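## Task

Pick up the wine glass standing on the table and hang it inverted on the rack, with its whole stem inside a curl that holds no other glass, and with the glass in contact only with the wire. The glass must not be tossed or let fall more than about a thumb's length, no glass may tip over while unheld, and no impact as severe as such a fall is allowed. The glass already on the rack must still hang upright in its own curl at the end.

## Robot and tools

Robot: two arms, left_arm and right_arm, each with six revolute joints and a parallel two-finger gripper. Calibrated base positions in the scene frame: left_arm (+0.008, +0.372, 0) m, right_arm (-0.006, -0.344, 0) m with a tiny yaw. The names do not match sides in the images.

Scene frame: origin at table-top height, halfway between the nominal bases; +x points out over the table, +z up, left_arm sits toward +y. All reported hand positions (metres) and quaternions (w, x, y, z) use this frame and can be a few cm off, more when the arm is stretched. The gripper's fingers extend along its own +z and close along its y; end_effector_position is the point between the pads, roughly 1 cm short of the fingertips.

The row: every movement command is one flat list of 14 numbers, each in [-1, 1], always giving both arms. First 7 belong to left_arm, last 7 to right_arm. Within each arm: shoulder, elbow, wrist roll, wrist pitch, waist, wrist yaw, then gripper opening. The six joint numbers are offsets, not poses: they count from that arm's Joint targets as they stood when the action (or move) began, not from the previous row, so sending the same offset twice moves further. Scale: 1.0 equals 1.202 rad for the waist, 1.258 for the shoulder, 1.3 for the elbow, 2.073 for wrist pitch, 2.022 for wrist yaw and for wrist roll. Send 0 to leave an arm's joints where its targets are. The seventh number is an absolute opening: +1 wide open, -1 shut. To keep a gripper unchanged, repeat its current command; 0 is a real half-way command.

Joint ranges (rad): waist -2.618 to 3.054, shoulder 0.000 to 3.142, elbow 0.000 to 3.142, wrist pitch -1.571 to 1.571, wrist yaw -1.571 to 1.571, wrist roll -2.094 to 2.094. Asking a joint more than 0.059 rad outside its range gets the action refused for both arms; true ends may differ by 0.059. A "joint sent to its limit" line marks a joint driven to its end.

execute_actions(actions, cameras): actions is a list of actions; each action is a list of up to 15 rows, each row lasting one 1/30 s step, the last row held to fill 15 steps (0.5 s). An empty list just reports state and images. cameras picks images: omitted or ["all"] for all, [] for none; names are cam_high, cam_left_wrist, cam_right_wrist (each 896x504).

move(target, speed, blend, opening_speed, blocking, cameras): target is one 14-number row or a list of up to 15 rows; every row is an offset from the same starting Joint targets, not chained. Joints travel together along paths, so the hand usually curves, and nothing is avoided automatically. speed: rad/s for the joint with the longest way, 0.01 to 2, default 0.5 (single value or one per target). blend: radians of corner rounding at intermediate targets, default 0. opening_speed: rate of the gripper command on the -1..+1 scale per second, at least 0.2. Gripper values in later rows are applied only once the arms come to rest there. blocking=false returns after about 0.5 s while the motion continues. The result adds a "move:" line: done, off_target (resting more than 0.035 rad from target), moving, held or fault, possibly limits=held, and the worst joint error for arms off target. Done does not prove there is no contact.

wait(seconds 0 to 10) lets time pass holding last commands. stop() brakes a running move. zoom_image(camera, region=[x0, y0, x1, y1] in pixels, top-left origin, at most 504x504) magnifies the latest image. read_manual gives licence text only. finished_scene(scene = 1 or 2) ends the scene irreversibly; the goal must hold with no help from the robot.

Result lines: Joint positions and Joint velocities per arm in the row's joint order (rad, rad/s), each ending with the finger gap in metres (0.093 open) and its rate. Joint targets are the base for your next offsets. grip_measured is the gripper motor on the -1..+1 scale: pads meet near -0.94, and each millimetre of object width adds about 0.0208; reading may be up to 0.02 high. Sending about 0.24 below the object's width reading grips firmly; keep sending it to hold, send well above it to release. A jump straight to a very low value squeezes hard briefly, risky for glass. Joint torques come in the same order (N m, wrapping at ±28 for entries 1, 2 and 5). "joint command not followed" means the clearance check changed targets. Joint targets are kept within a lead of measured angles (0.202 waist, 0.258 shoulder, 0.3 elbow, 0.573 wrist pitch, 0.522 wrist yaw and roll), and hand jumps over 200 mm are scaled back, so big changes need several actions.

Avoid: dropping or flinging the glass, releasing it while moving, letting any glass topple unsupported, knocking the rack or the hanging glass, fast contacts and pressing far past a contact, arms striking each other, anything leaving the table. Holding loads or straining toward unreachable poses heats motors: MOTOR HOT at 75 °C, a fault folds the arm at 90 °C. Random brief pushes may nudge loose objects.

Each tool is called after ">>>" in YAML: its name, and indented under it one key for each argument.

## Session

>>> execute_actions:
  actions: []

Scene clock: 0.00 s.
left_arm: end_effector_position=(+0.2107, +0.1865, +0.1947) grip_measured=+1.000 end_effector_quat_wxyz=(+0.040, +0.297, +0.951, -0.080) | right_arm: end_effector_position=(+0.2309, -0.5403, +0.1996) grip_measured=+1.000 end_effector_quat_wxyz=(+0.270, +0.698, +0.663, -0.015)
Joint names: [shoulder, elbow, wrist roll, wrist pitch, waist, wrist yaw]
Joint positions: left_arm=[1.481 1.47 -0.069 -1.426 -0.664 0.121 0.093] | right_arm=[1.245 1.178 0.964 -0.97 -0.638 0.126 0.093]
Joint velocities: within noise
Joint torques (N m): no reading
Heat: left arm: 34 °C; right arm: 37 °C.
Joint targets: left_arm=[1.472 1.480 -0.069 -1.424 -0.664 0.121] | right_arm=[1.241 1.187 0.965 -0.970 -0.638 0.126]
Tool commands: left_gripper/opening=+1.0 right_gripper/opening=+1.0

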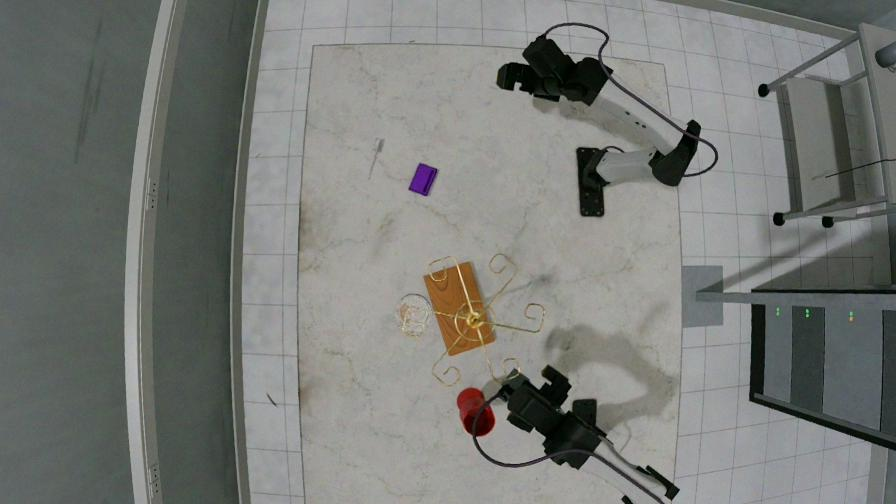

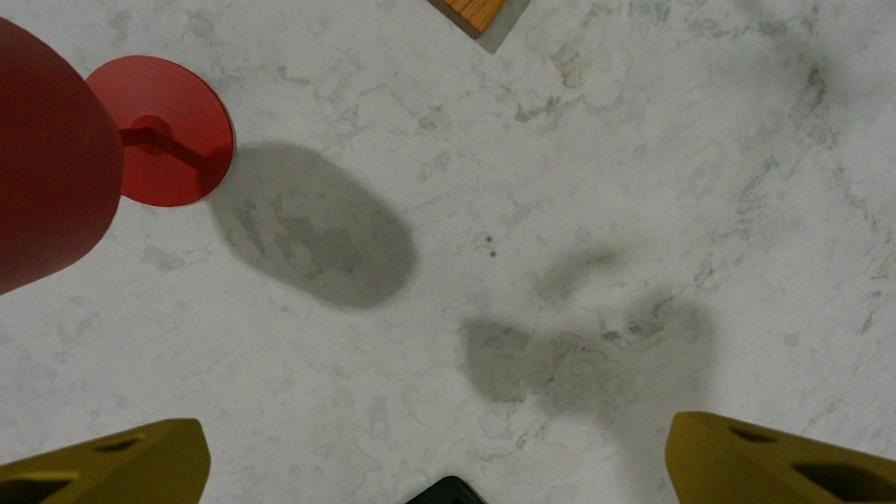

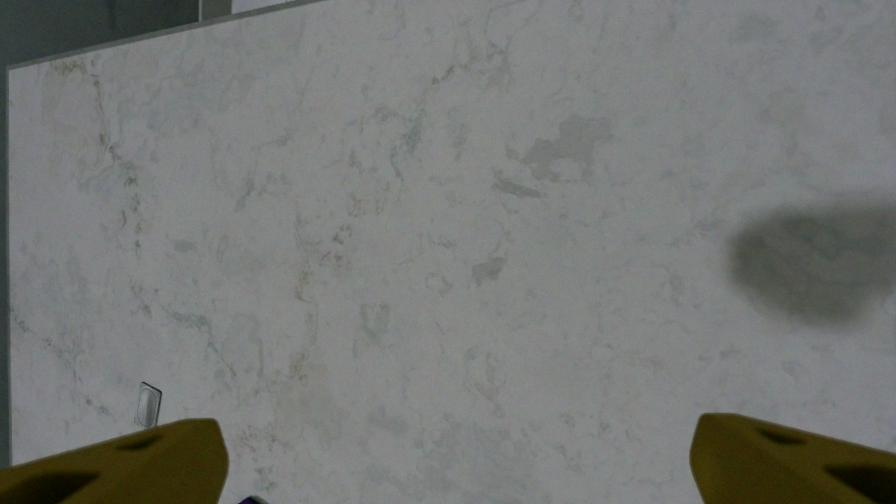

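>>> zoom_image:
  camera: "cam_high"
  region: [390, 240, 566, 340]

>>> zoom_image:
  camera: "cam_high"
  region: [390, 340, 566, 440]

Scaled by 2.864 from the camera's 896x504 image, which has a finer 1280x720 frame.

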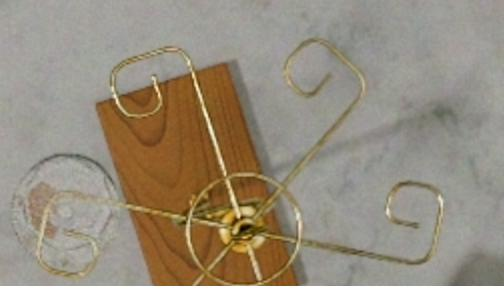

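Scaled by 2.864 from the camera's 896x504 image, which has a finer 1280x720 frame.

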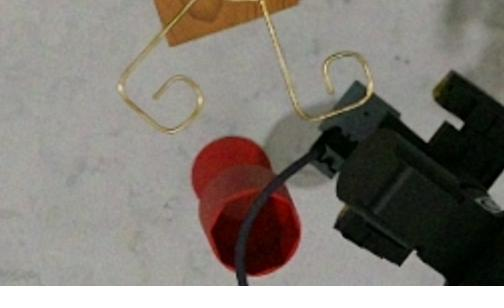

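>>> move:
  target:
    - [0.053,0.183,0,-0.051,0,0,1,0,0,0,0,0,0,1]
    - [0.053,0.183,0,-0.051,0.695,0,1,0,0,0,0,0,0,1]
    - [0.053,0.183,0.811,-0.051,0.695,0.702,1,0,0,0,0,0,0,1]
    - [0.088,-0.208,0.811,0.11,0.695,0.702,1,0,0,0,0,0,0,1]
  speed: 1.3
  blend: 0.1

Scene clock: 222.53 s.
left_arm: end_effector_position=(+0.3052, +0.2519, +0.2635) grip_measured=+1.000 end_effector_quat_wxyz=(+0.524, +0.462, +0.557, -0.450) | right_arm: end_effector_position=(+0.2309, -0.5403, +0.1996) grip_measured=+1.000 end_effector_quat_wxyz=(+0.270, +0.698, +0.663, -0.015)
Joint names: [shoulder, elbow, wrist roll, wrist pitch, waist, wrist yaw]
Joint positions: left_arm=[1.584 1.216 1.562 -1.21 0.17 1.525 0.093] | right_arm=[1.245 1.178 0.964 -0.97 -0.638 0.126 0.093]
Joint velocities: within noise
Joint torques (N m): left_arm=[-7.1 4 0.01 0.37 -0.32 0.64] | right_arm=[-4.6 6.71 -0.12 1.1 -0.21 -0.07]
Heat: left arm: 38 °C; right arm: 43 °C.
Joint targets: left_arm=[1.582 1.209 1.571 -1.196 0.171 1.541] | right_arm=[1.241 1.187 0.965 -0.970 -0.638 0.126]
move: done
camera_calibration:
cam_left_wrist: T_world_to_cam=[[-0.987402, -0.158016, 0.00823098, 0.34026], [-0.0786838, 0.445213, -0.891961, 0.187107], [0.13728, -0.881372, -0.452038, 0.379749], [0, 0, 0, 1]] pos_world=[0.298564, 0.305164, 0.335752]

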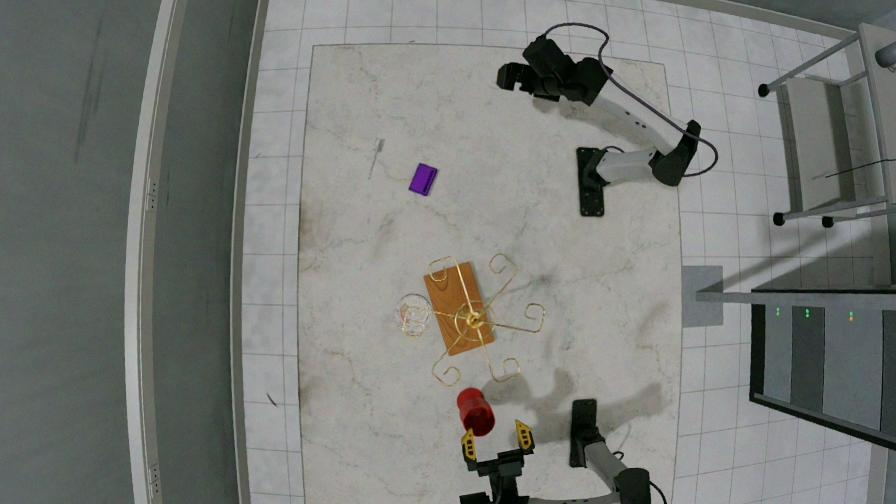

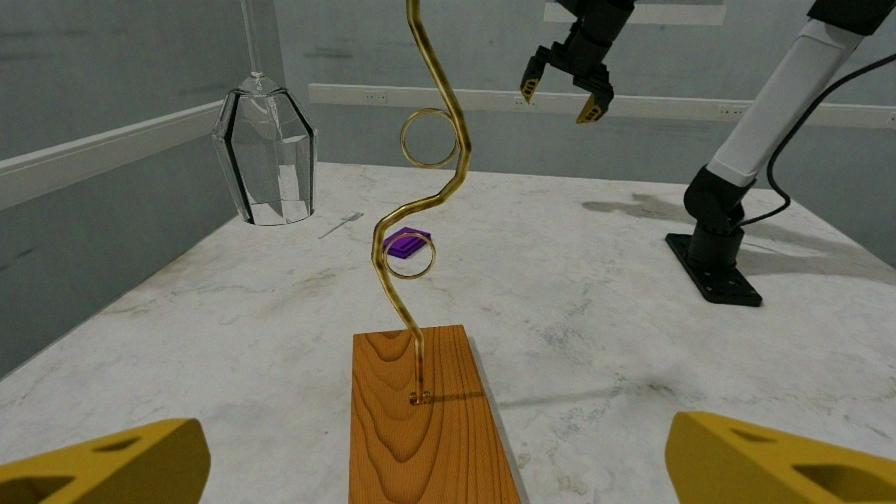

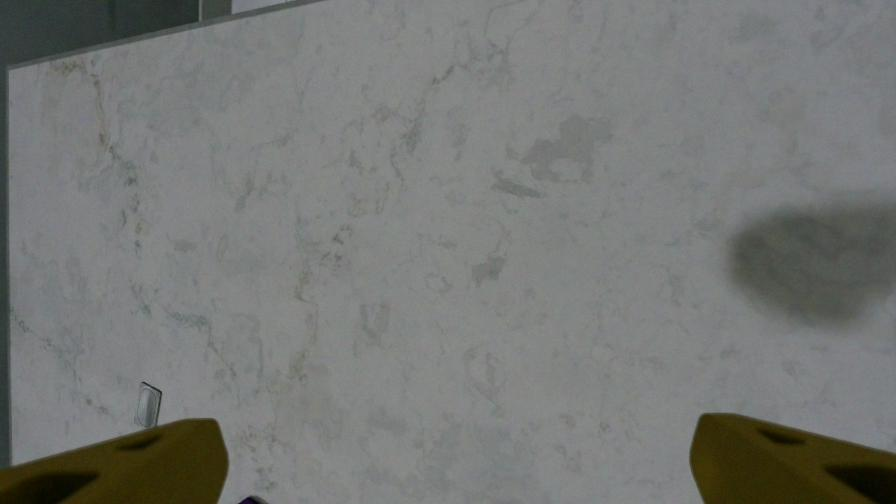

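>>> zoom_image:
  camera: "cam_high"
  region: [430, 370, 540, 470]

Scaled by 4.582 from the camera's 896x504 image, which has a finer 1280x720 frame.

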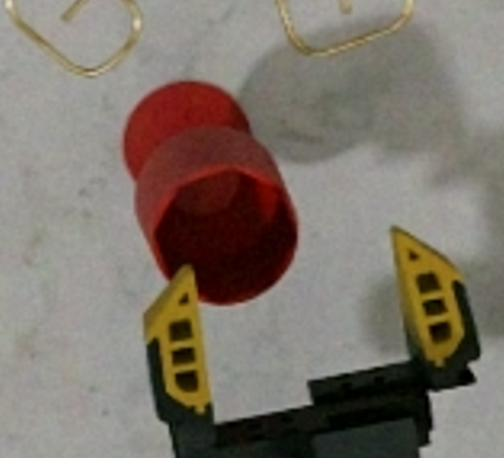

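>>> move:
  target:
    - [0.06,0.042,0,0.009,0.005,0,1,0,0,0,0,0,0,1]
    - [0.127,-0.121,0,0.152,0.005,0,1,0,0,0,0,0,0,1]
  speed: 0.8
  cameras: ["cam_high"]

>>> zoom_image:
  camera: "cam_high"
  region: [430, 370, 540, 470]

Scene clock: 290.33 s.
left_arm: end_effector_position=(+0.3240, +0.2556, +0.1849) grip_measured=+1.000 end_effector_quat_wxyz=(+0.527, +0.460, +0.555, -0.450) | right_arm: end_effector_position=(+0.2309, -0.5403, +0.1996) grip_measured=+1.000 end_effector_quat_wxyz=(+0.270, +0.698, +0.663, -0.015)
Joint names: [shoulder, elbow, wrist roll, wrist pitch, waist, wrist yaw]
Joint positions: left_arm=[1.741 1.057 1.563 -0.895 0.172 1.531 0.093] | right_arm=[1.245 1.178 0.964 -0.97 -0.638 0.126 0.093]
Joint velocities: within noise
Joint torques (N m): left_arm=[-7.94 3.67 0.06 0.33 0.31 0.61] | right_arm=[-4.52 6.76 -0.12 1.11 -0.17 -0.04]
Heat: left arm: 38 °C; right arm: 43 °C.
Joint targets: left_arm=[1.742 1.052 1.571 -0.881 0.177 1.541] | right_arm=[1.241 1.187 0.965 -0.970 -0.638 0.126]
move: done
Images, in order (width x height): cam_high 896x504.

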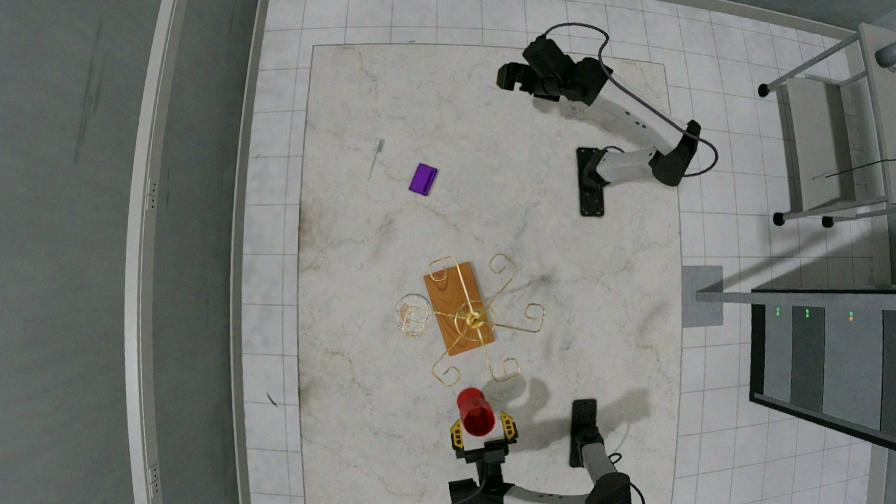

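Scaled by 4.582 from the camera's 896x504 image, which has a finer 1280x720 frame.

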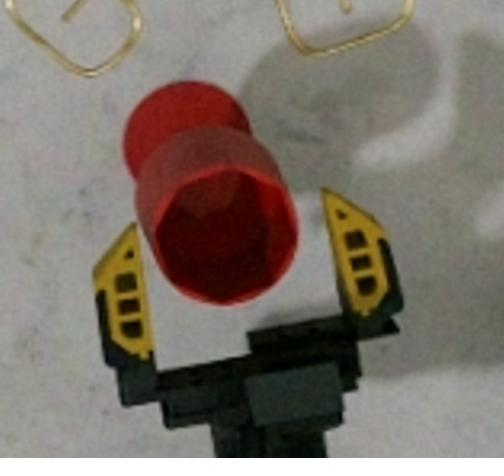

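>>> move:
  target:
    - [0.05,-0.04,0,0.056,0,0,1,0,0,0,0,0,0,1]
    - [0.1145,-0.094,0,0.129,0,0,0.2,0,0,0,0,0,0,1]
    - [-0.067,0.163,0,-0.143,0,0,0.2,0,0,0,0,0,0,1]
    - [-0.067,0.163,-0.95,-0.143,0,0,0.2,0,0,0,0,0,0,1]
  speed: [0.6,0.6,0.6,1.0]
  blend: [0.03,0,0.05,0]
  opening_speed: 1.5

Scene clock: 321.30 s.
left_arm: end_effector_position=(+0.3255, +0.2559, +0.2432) grip_measured=+0.565 end_effector_quat_wxyz=(-0.072, -0.195, +0.694, -0.689) | right_arm: end_effector_position=(+0.2309, -0.5403, +0.1996) grip_measured=+1.000 end_effector_quat_wxyz=(+0.270, +0.698, +0.663, -0.015)
Joint names: [shoulder, elbow, wrist roll, wrist pitch, waist, wrist yaw]
Joint positions: left_arm=[1.685 1.237 -0.335 -1.166 0.172 1.532 0.072] | right_arm=[1.245 1.178 0.964 -0.97 -0.638 0.126 0.093]
Joint velocities: within noise
Joint torques (N m): left_arm=[-10.54 6.69 -0.15 0.15 0.03 0.6] | right_arm=[-4.41 6.71 -0.11 1.1 -0.13 -0.05]
Heat: left arm: 39 °C; right arm: 43 °C.
Joint targets: left_arm=[1.658 1.263 -0.350 -1.178 0.177 1.541] | right_arm=[1.241 1.187 0.965 -0.970 -0.638 0.126]
move: done
camera_calibration:
cam_left_wrist: T_world_to_cam=[[0.359564, 0.0357967, 0.932434, -0.351687], [-0.906964, 0.248345, 0.340208, 0.189168], [-0.219387, -0.96801, 0.121762, 0.370034], [0, 0, 0, 1]] pos_world=[0.379203, 0.323807, 0.218512]

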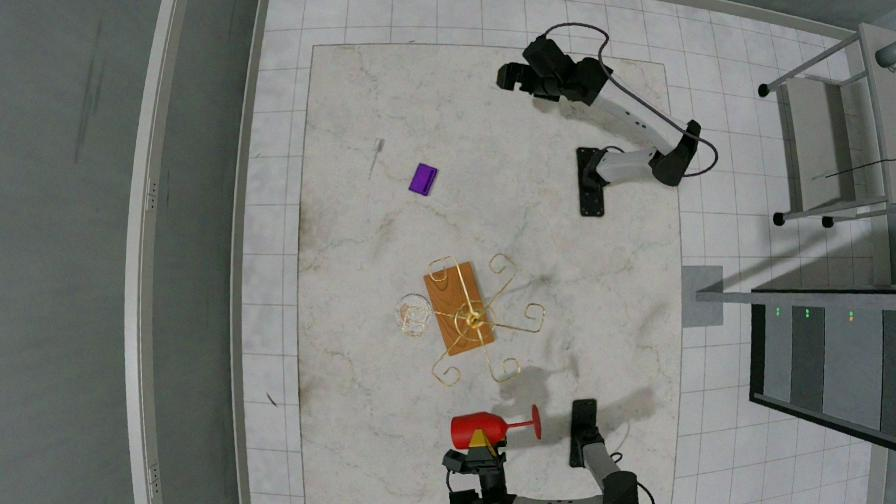

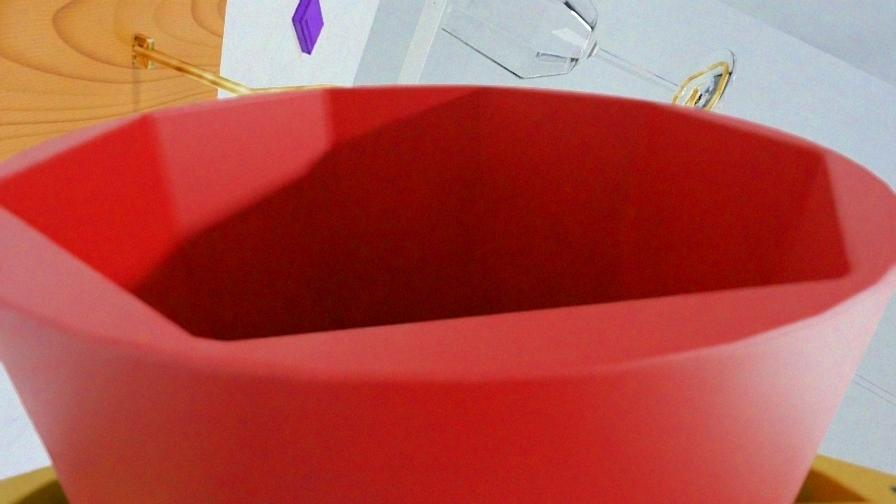

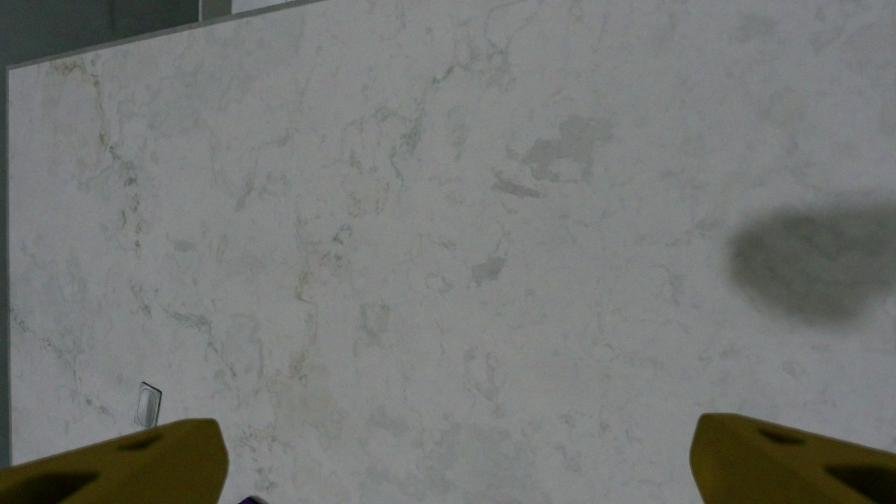

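>>> move:
  target: [0.0,0,-0.604,0,0,0,0.2,0,0,0,0,0,0,1]
  speed: 1.2
  cameras: ["cam_high","cam_left_wrist"]

>>> zoom_image:
  camera: "cam_high"
  region: [420, 320, 560, 460]

Scene clock: 336.67 s.
left_arm: end_effector_position=(+0.3254, +0.2558, +0.2432) grip_measured=+0.565 end_effector_quat_wxyz=(+0.456, +0.559, -0.455, +0.522) | right_arm: end_effector_position=(+0.2309, -0.5403, +0.1996) grip_measured=+1.000 end_effector_quat_wxyz=(+0.270, +0.698, +0.663, -0.015)
Joint names: [shoulder, elbow, wrist roll, wrist pitch, waist, wrist yaw]
Joint positions: left_arm=[1.685 1.237 -1.561 -1.168 0.172 1.532 0.072] | right_arm=[1.245 1.178 0.964 -0.97 -0.638 0.126 0.093]
Joint velocities: within noise
Joint torques (N m): left_arm=[-10.32 6.6 -0.22 0.04 0.01 0.62] | right_arm=[-4.48 6.72 -0.14 1.16 -0.24 -0.06]
Heat: left arm: 41 °C; right arm: 43 °C.
Joint targets: left_arm=[1.658 1.263 -1.571 -1.178 0.177 1.541] | right_arm=[1.241 1.187 0.965 -0.970 -0.638 0.126]
move: done
camera_calibration:
cam_left_wrist: T_world_to_cam=[[0.983262, 0.180347, -0.0258805, -0.358463], [-0.0440348, 0.373073, 0.926756, -0.266308], [0.176793, -0.910105, 0.37477, 0.164718], [0, 0, 0, 1]] pos_world=[0.311615, 0.313911, 0.175794]
Images, in order (width x height): cam_high 896x504, cam_left_wrist 896x504.

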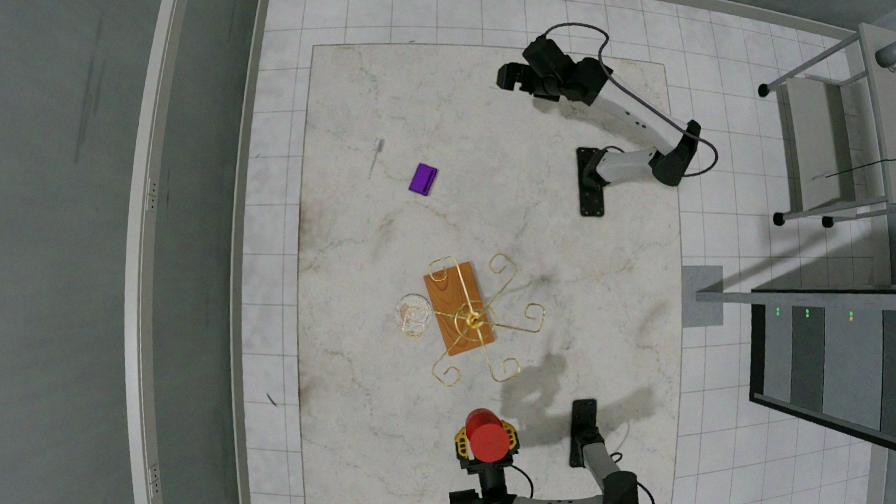

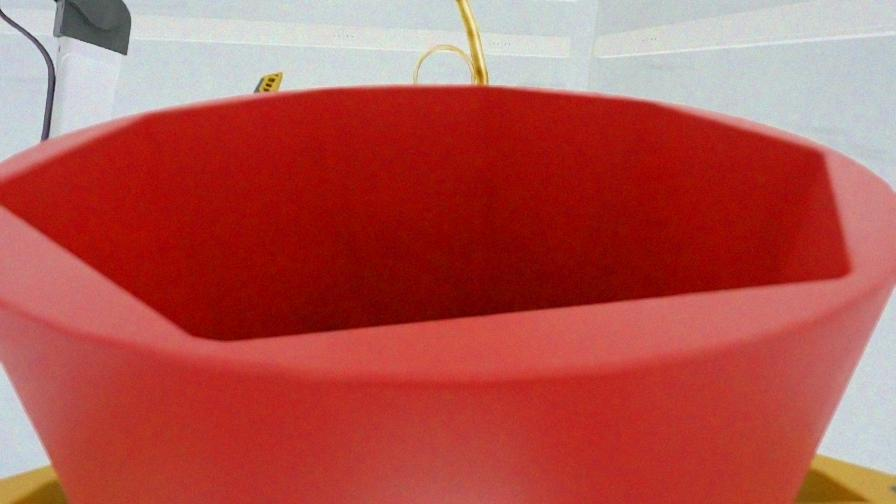

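Scaled by 3.600 from the camera's 896x504 image, which has a finer 1280x720 frame.

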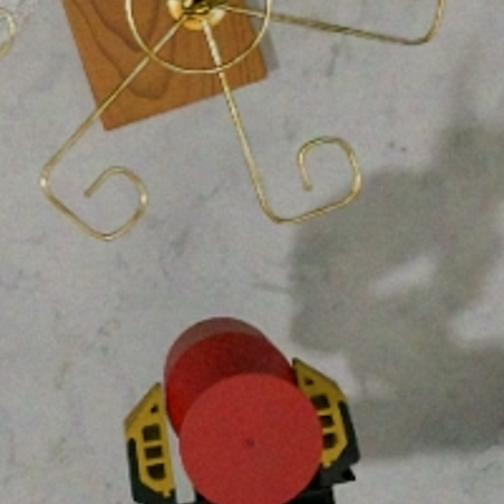

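>>> move:
  target:
    - [-0.0097,0.1315,0,-0.0873,0,0,0.2,-0.424,-0.106,-0.477,0.4245,0.5,0,1]
    - [0.2953,0.5085,0,-0.1384,-0.2837,0,0.2,-0.424,-0.106,-0.477,0.4245,1,-0.062,1]
  speed: [1.5,0.8]
  blend: [0.03,0]
  cameras: ["cam_high","cam_right_wrist"]

>>> zoom_image:
  camera: "cam_high"
  region: [420, 320, 560, 460]

Scene clock: 406.47 s.
left_arm: end_effector_position=(+0.3595, +0.1412, +0.2974) grip_measured=+0.565 end_effector_quat_wxyz=(+0.531, +0.467, -0.549, +0.445) | right_arm: end_effector_position=(+0.2151, -0.2046, +0.4870) grip_measured=+1.000 end_effector_quat_wxyz=(+0.759, -0.166, +0.589, +0.222)
Joint names: [shoulder, elbow, wrist roll, wrist pitch, waist, wrist yaw]
Joint positions: left_arm=[2.025 1.893 -1.563 -1.454 -0.167 1.532 0.072] | right_arm=[0.702 1.062 0.007 -0.107 0.557 0.013 0.093]
Joint velocities: within noise
Joint torques (N m): left_arm=[-10.66 7.16 -0.16 0.11 -0.02 0.59] | right_arm=[0.98 4.56 -0.19 1.78 0.68 -0.27]
Heat: left arm: 45 °C; right arm: 43 °C.
Joint targets: left_arm=[2.030 1.925 -1.571 -1.465 -0.164 1.541] | right_arm=[0.707 1.049 0.000 -0.090 0.564 0.001]
move: done
camera_calibration:
cam_right_wrist: T_world_to_cam=[[0.531403, -0.845618, -0.0504022, -0.261139], [-0.166704, -0.0460543, -0.984931, 0.546301], [0.830554, 0.531798, -0.165441, 0.0885071], [0, 0, 0, 1]] pos_world=[0.15633, -0.242732, 0.53955]
Images, in order (width x height): cam_high 896x504, cam_right_wrist 896x504.

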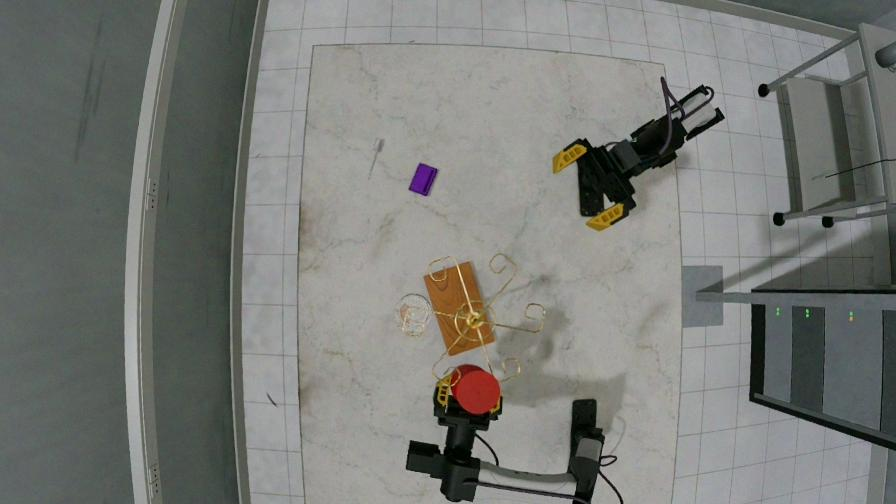

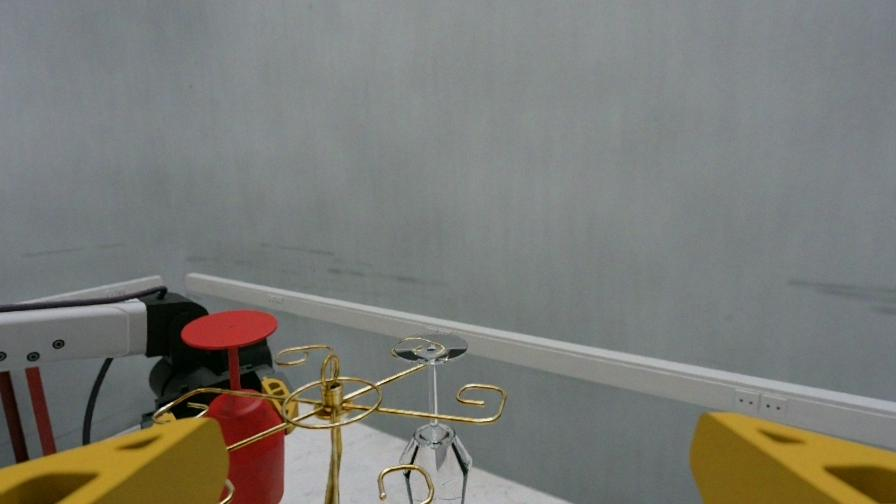

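Scaled by 3.600 from the camera's 896x504 image, which has a finer 1280x720 frame.

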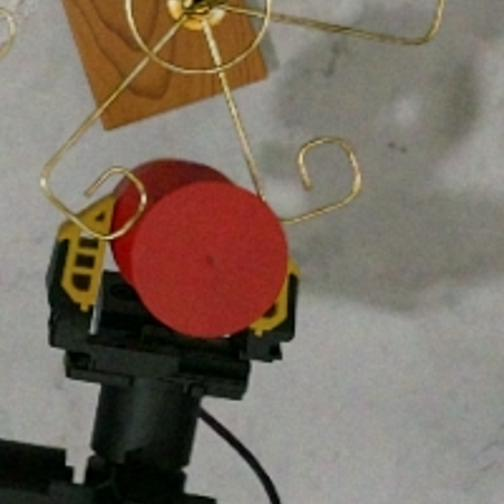

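>>> move:
  target:
    - [0.0628,0.0808,-0.1484,0.1318,-0.0776,0,0.2,0,0,0,0,0,0,1]
    - [0.1983,0.2941,-0.1484,0.0803,-0.1028,0,0.2,0,0,0,0,0,0,1]
    - [0.2536,0.3871,-0.1484,0.0555,-0.0689,0,0.2,0,0,0,0,0,0,1]
  speed: 0.35
  blend: 0.03
  cameras: ["cam_high","cam_right_wrist"]

>>> zoom_image:
  camera: "cam_high"
  region: [420, 320, 560, 460]

>>> zoom_image:
  camera: "cam_right_wrist"
  region: [150, 270, 390, 450]

Scene clock: 452.80 s.
left_arm: end_effector_position=(+0.4197, +0.0939, +0.2994) grip_measured=+0.565 end_effector_quat_wxyz=(+0.546, +0.447, -0.564, +0.427) | right_arm: end_effector_position=(+0.2150, -0.2046, +0.4873) grip_measured=+1.000 end_effector_quat_wxyz=(+0.759, -0.166, +0.589, +0.222)
Joint names: [shoulder, elbow, wrist roll, wrist pitch, waist, wrist yaw]
Joint positions: left_arm=[2.34 2.396 -1.861 -1.343 -0.247 1.532 0.072] | right_arm=[0.702 1.062 0.007 -0.106 0.557 0.012 0.093]
Joint velocities: within noise
Joint torques (N m): left_arm=[-13.24 7.43 -0.14 0.49 -0.39 0.59] | right_arm=[0.94 4.81 -0.13 1.83 0.54 -0.28]
Heat: left arm: 43 °C; right arm: 40 °C.
Joint targets: left_arm=[2.348 2.428 -1.871 -1.350 -0.247 1.541] | right_arm=[0.707 1.049 0.000 -0.090 0.564 0.001]
move: done
camera_calibration:
cam_right_wrist: T_world_to_cam=[[0.532081, -0.845203, -0.0502236, -0.261145], [-0.16562, -0.0457249, -0.985129, 0.546479], [0.830337, 0.532487, -0.164312, 0.0882564], [0, 0, 0, 1]] pos_world=[0.156176, -0.242728, 0.539739]
Images, in order (width x height): cam_high 896x504, cam_right_wrist 896x504.

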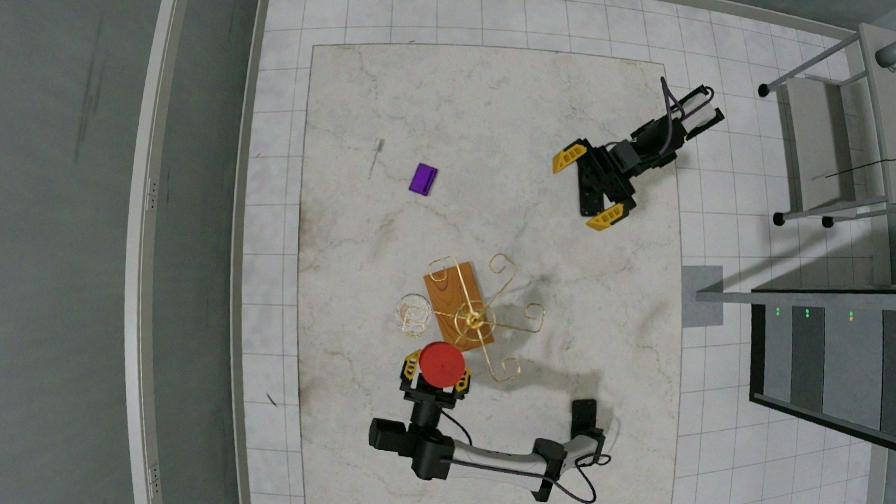

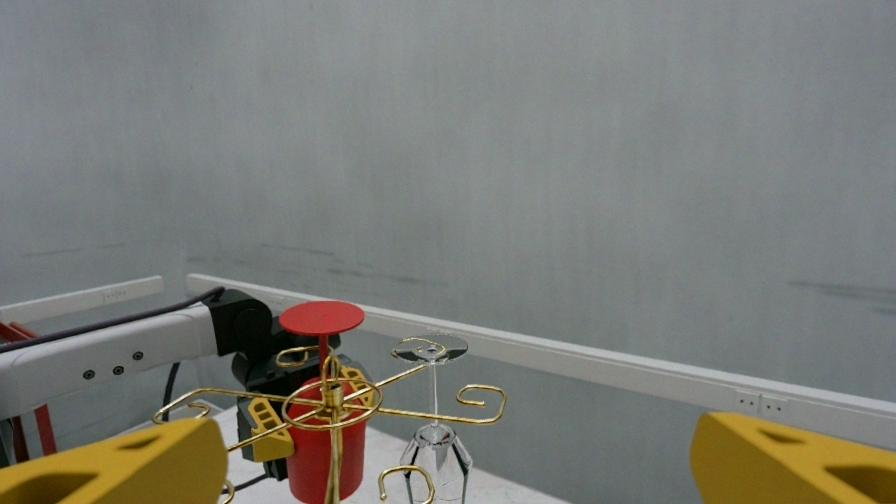

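Scaled by 3.600 from the camera's 896x504 image, which has a finer 1280x720 frame.

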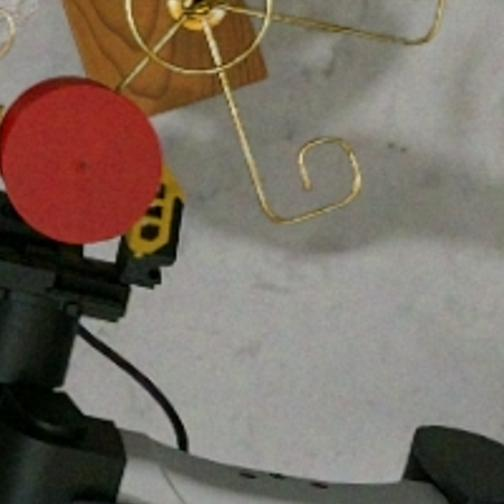

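Scaled by 2.100 from the camera's 896x504 image, which has a finer 1280x720 frame.

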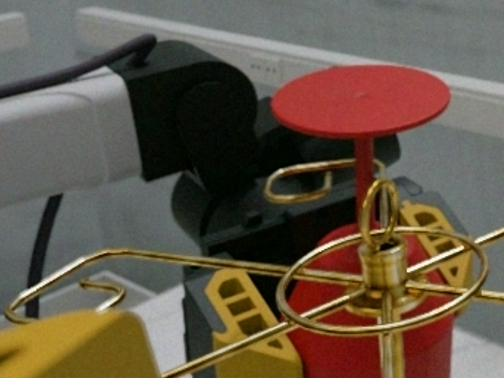

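>>> move:
  target:
    - [-0.0318,-0.0531,0,0.0145,0.0309,0,0.2,0,0,0,0,0,0,1]
    - [-0.0874,-0.1423,0,0.0367,0.0443,0,0.2,0,0,0,0,0,0,1]
    - [-0.158,-0.2554,0,0.0632,0.0401,0,0.2,0,0,0,0,0,0,1]
  speed: 0.2
  blend: 0.01
  cameras: ["cam_high","cam_right_wrist"]

>>> zoom_image:
  camera: "cam_high"
  region: [420, 320, 560, 460]

>>> zoom_image:
  camera: "cam_right_wrist"
  region: [150, 270, 390, 450]

Scene clock: 472.77 s.
left_arm: end_effector_position=(+0.4111, +0.1188, +0.2816) grip_measured=+0.565 end_effector_quat_wxyz=(+0.549, +0.477, -0.540, +0.424) | right_arm: end_effector_position=(+0.2150, -0.2046, +0.4873) grip_measured=+1.000 end_effector_quat_wxyz=(+0.759, -0.166, +0.589, +0.222)
Joint names: [shoulder, elbow, wrist roll, wrist pitch, waist, wrist yaw]
Joint positions: left_arm=[2.207 2.103 -1.868 -1.235 -0.198 1.532 0.072] | right_arm=[0.702 1.062 0.007 -0.106 0.557 0.012 0.093]
Joint velocities: within noise
Joint torques (N m): left_arm=[-18.66 4.1 -0.17 0.7 -0.53 0.58] | right_arm=[0.92 4.78 -0.19 1.79 0.62 -0.3]
Heat: left arm: 48 °C; right arm: 40 °C.
Joint targets: left_arm=[2.150 2.096 -1.871 -1.218 -0.199 1.541] | right_arm=[0.707 1.049 0.000 -0.090 0.564 0.001]
move: off_target (left_arm); left_arm: the shoulder is farthest, 0.058 rad from its target
camera_calibration:
cam_right_wrist: T_world_to_cam=[[0.532081, -0.845203, -0.0502236, -0.261145], [-0.16562, -0.0457249, -0.985129, 0.546479], [0.830337, 0.532487, -0.164312, 0.0882564], [0, 0, 0, 1]] pos_world=[0.156176, -0.242728, 0.539739]
Images, in order (width x height): cam_high 896x504, cam_right_wrist 896x504.

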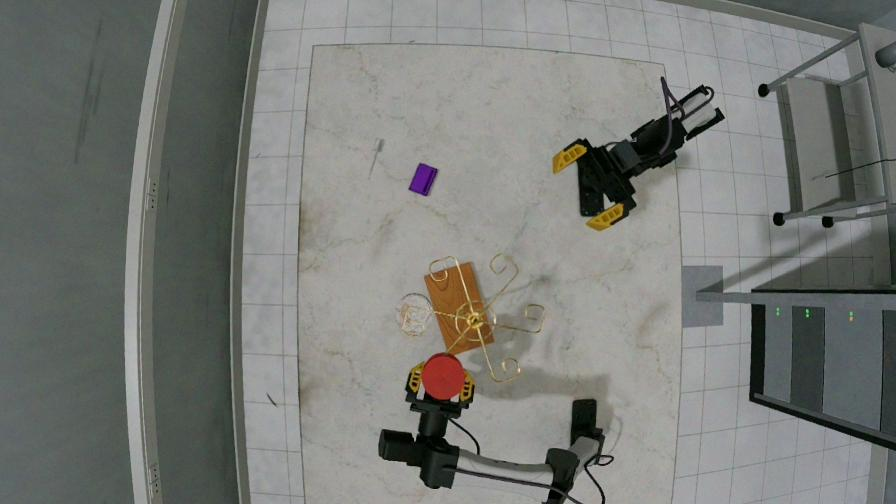

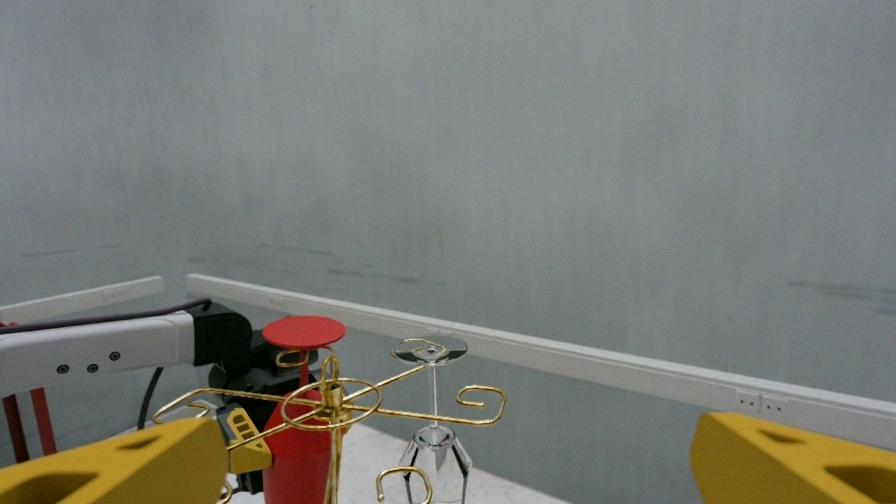

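Scaled by 3.600 from the camera's 896x504 image, which has a finer 1280x720 frame.

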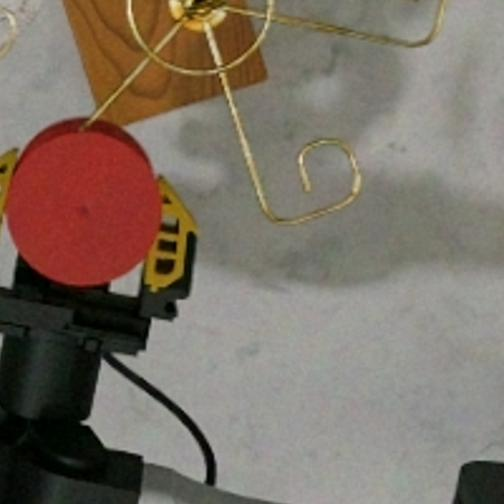

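Scaled by 2.100 from the camera's 896x504 image, which has a finer 1280x720 frame.

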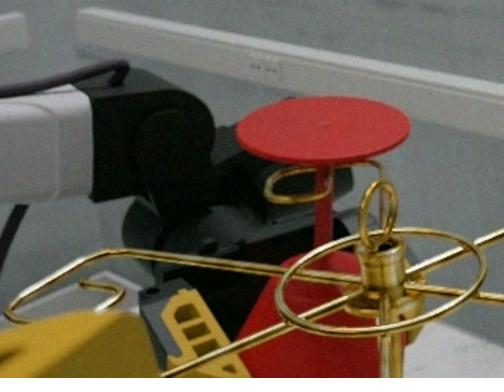

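>>> move:
  target:
    - [0.06,0.097,0,-0.022,0.0145,0,0.2,0,0,0,0,0,0,1]
    - [0.03,0.048,0,-0.01,0.0165,0,0.2,0,0,0,0,0,0,1]
    - [0,0,0,0,0.013,0,0.2,0,0,0,0,0,0,1]
  speed: 0.2
  blend: 0.01
  cameras: ["cam_high","cam_right_wrist"]

>>> zoom_image:
  camera: "cam_right_wrist"
  region: [150, 270, 390, 450]

>>> zoom_image:
  camera: "cam_high"
  region: [420, 320, 560, 460]

Scene clock: 489.80 s.
left_arm: end_effector_position=(+0.4141, +0.1239, +0.2813) grip_measured=+0.565 end_effector_quat_wxyz=(+0.546, +0.480, -0.537, +0.427) | right_arm: end_effector_position=(+0.2150, -0.2045, +0.4873) grip_measured=+1.000 end_effector_quat_wxyz=(+0.759, -0.166, +0.589, +0.222)
Joint names: [shoulder, elbow, wrist roll, wrist pitch, waist, wrist yaw]
Joint positions: left_arm=[2.207 2.102 -1.868 -1.235 -0.185 1.532 0.072] | right_arm=[0.702 1.062 0.007 -0.106 0.557 0.012 0.093]
Joint velocities: within noise
Joint torques (N m): left_arm=[-18.78 4.26 -0.11 0.68 -0.36 0.57] | right_arm=[1.02 4.74 -0.16 1.81 0.31 -0.31]
Heat: left arm: 54 °C; right arm: 40 °C.
Joint targets: left_arm=[2.150 2.096 -1.871 -1.219 -0.183 1.541] | right_arm=[0.707 1.049 0.000 -0.090 0.564 0.000]
move: off_target (left_arm); left_arm: the shoulder is farthest, 0.057 rad from its target
camera_calibration:
cam_right_wrist: T_world_to_cam=[[0.532412, -0.845, -0.0501317, -0.261151], [-0.165236, -0.0456619, -0.985196, 0.546524], [0.830201, 0.532814, -0.163936, 0.0882061], [0, 0, 0, 1]] pos_world=[0.156117, -0.242715, 0.539802]
Images, in order (width x height): cam_high 896x504, cam_right_wrist 896x504.

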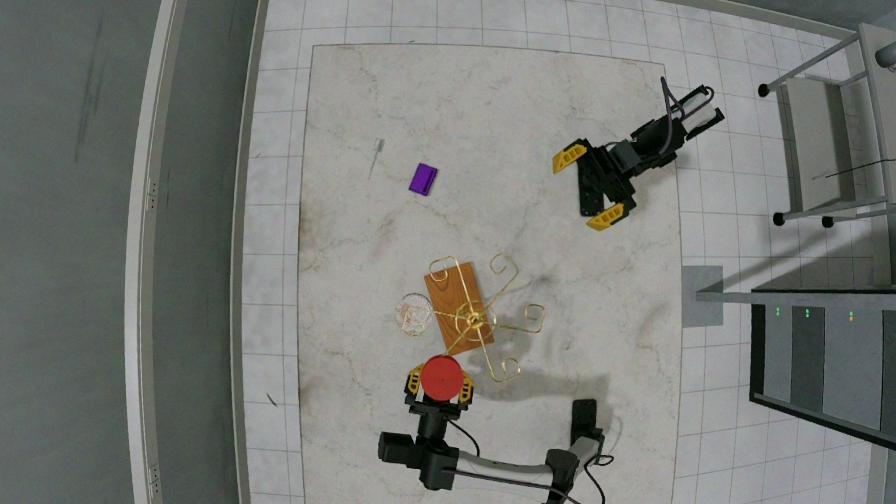

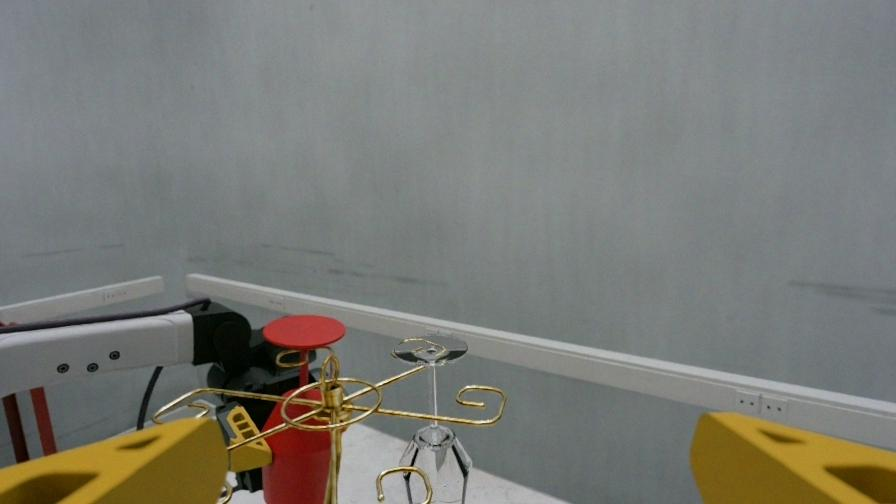

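Scaled by 2.100 from the camera's 896x504 image, which has a finer 1280x720 frame.

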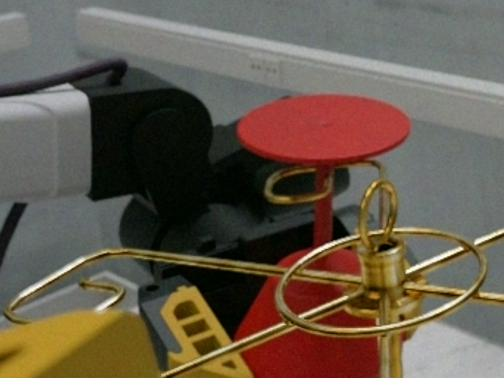

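Scaled by 3.600 from the camera's 896x504 image, which has a finer 1280x720 frame.

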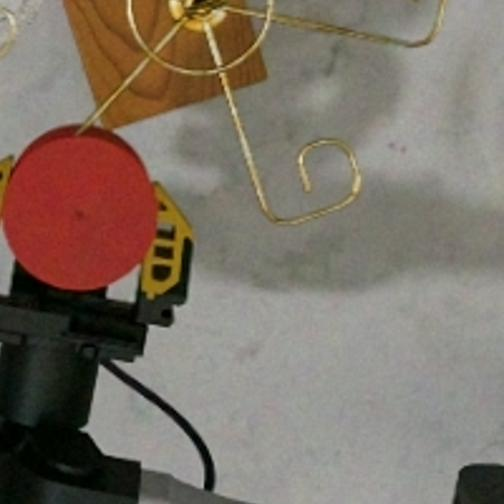

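>>> move:
  target:
    - [0.05,0.0015,0,0.012,0,0,0.2,0,0,0,0,0,0,1]
    - [0.05,0.0015,0,0.012,0,0,1,0,0,0,0,0,0,1]
    - [0.054,-0.198,0,0.14,0,0,1,0,0,0,0,0,0,1]
  speed: 0.4
  opening_speed: 1.0
  cameras: ["cam_right_wrist"]

Scene clock: 517.87 s.
left_arm: end_effector_position=(+0.4176, +0.1232, +0.2161) grip_measured=+1.000 end_effector_quat_wxyz=(+0.539, +0.472, -0.544, +0.436) | right_arm: end_effector_position=(+0.2150, -0.2045, +0.4873) grip_measured=+1.000 end_effector_quat_wxyz=(+0.759, -0.166, +0.589, +0.222)
Joint names: [shoulder, elbow, wrist roll, wrist pitch, waist, wrist yaw]
Joint positions: left_arm=[2.211 1.846 -1.868 -0.943 -0.185 1.532 0.093] | right_arm=[0.702 1.062 0.007 -0.106 0.557 0.012 0.093]
Joint velocities: within noise
Joint torques (N m): left_arm=[-12.59 4.27 -0.11 0.69 -0.03 0.61] | right_arm=[1.1 4.55 -0.17 1.78 0.44 -0.24]
Heat: left arm: 67 °C; right arm: 41 °C.
Joint targets: left_arm=[2.218 1.838 -1.871 -0.928 -0.183 1.541] | right_arm=[0.707 1.049 0.000 -0.090 0.564 0.001]
move: done
camera_calibration:
cam_right_wrist: T_world_to_cam=[[0.532412, -0.845, -0.0501317, -0.261151], [-0.165236, -0.0456619, -0.985196, 0.546524], [0.830201, 0.532814, -0.163936, 0.0882061], [0, 0, 0, 1]] pos_world=[0.156117, -0.242715, 0.539802]
Images, in order (width x height): cam_right_wrist 896x504.

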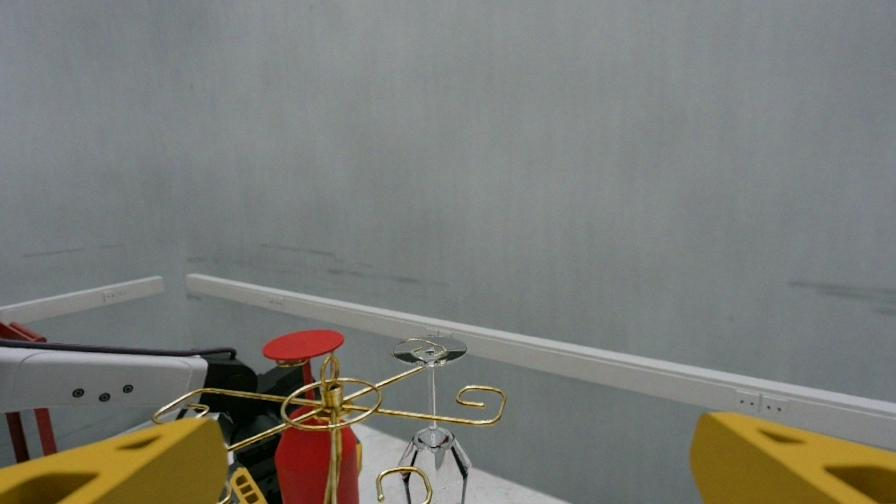

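Hanging; finish now.

>>> finished_scene:
  scene: 1

The scene is finished: the task was done.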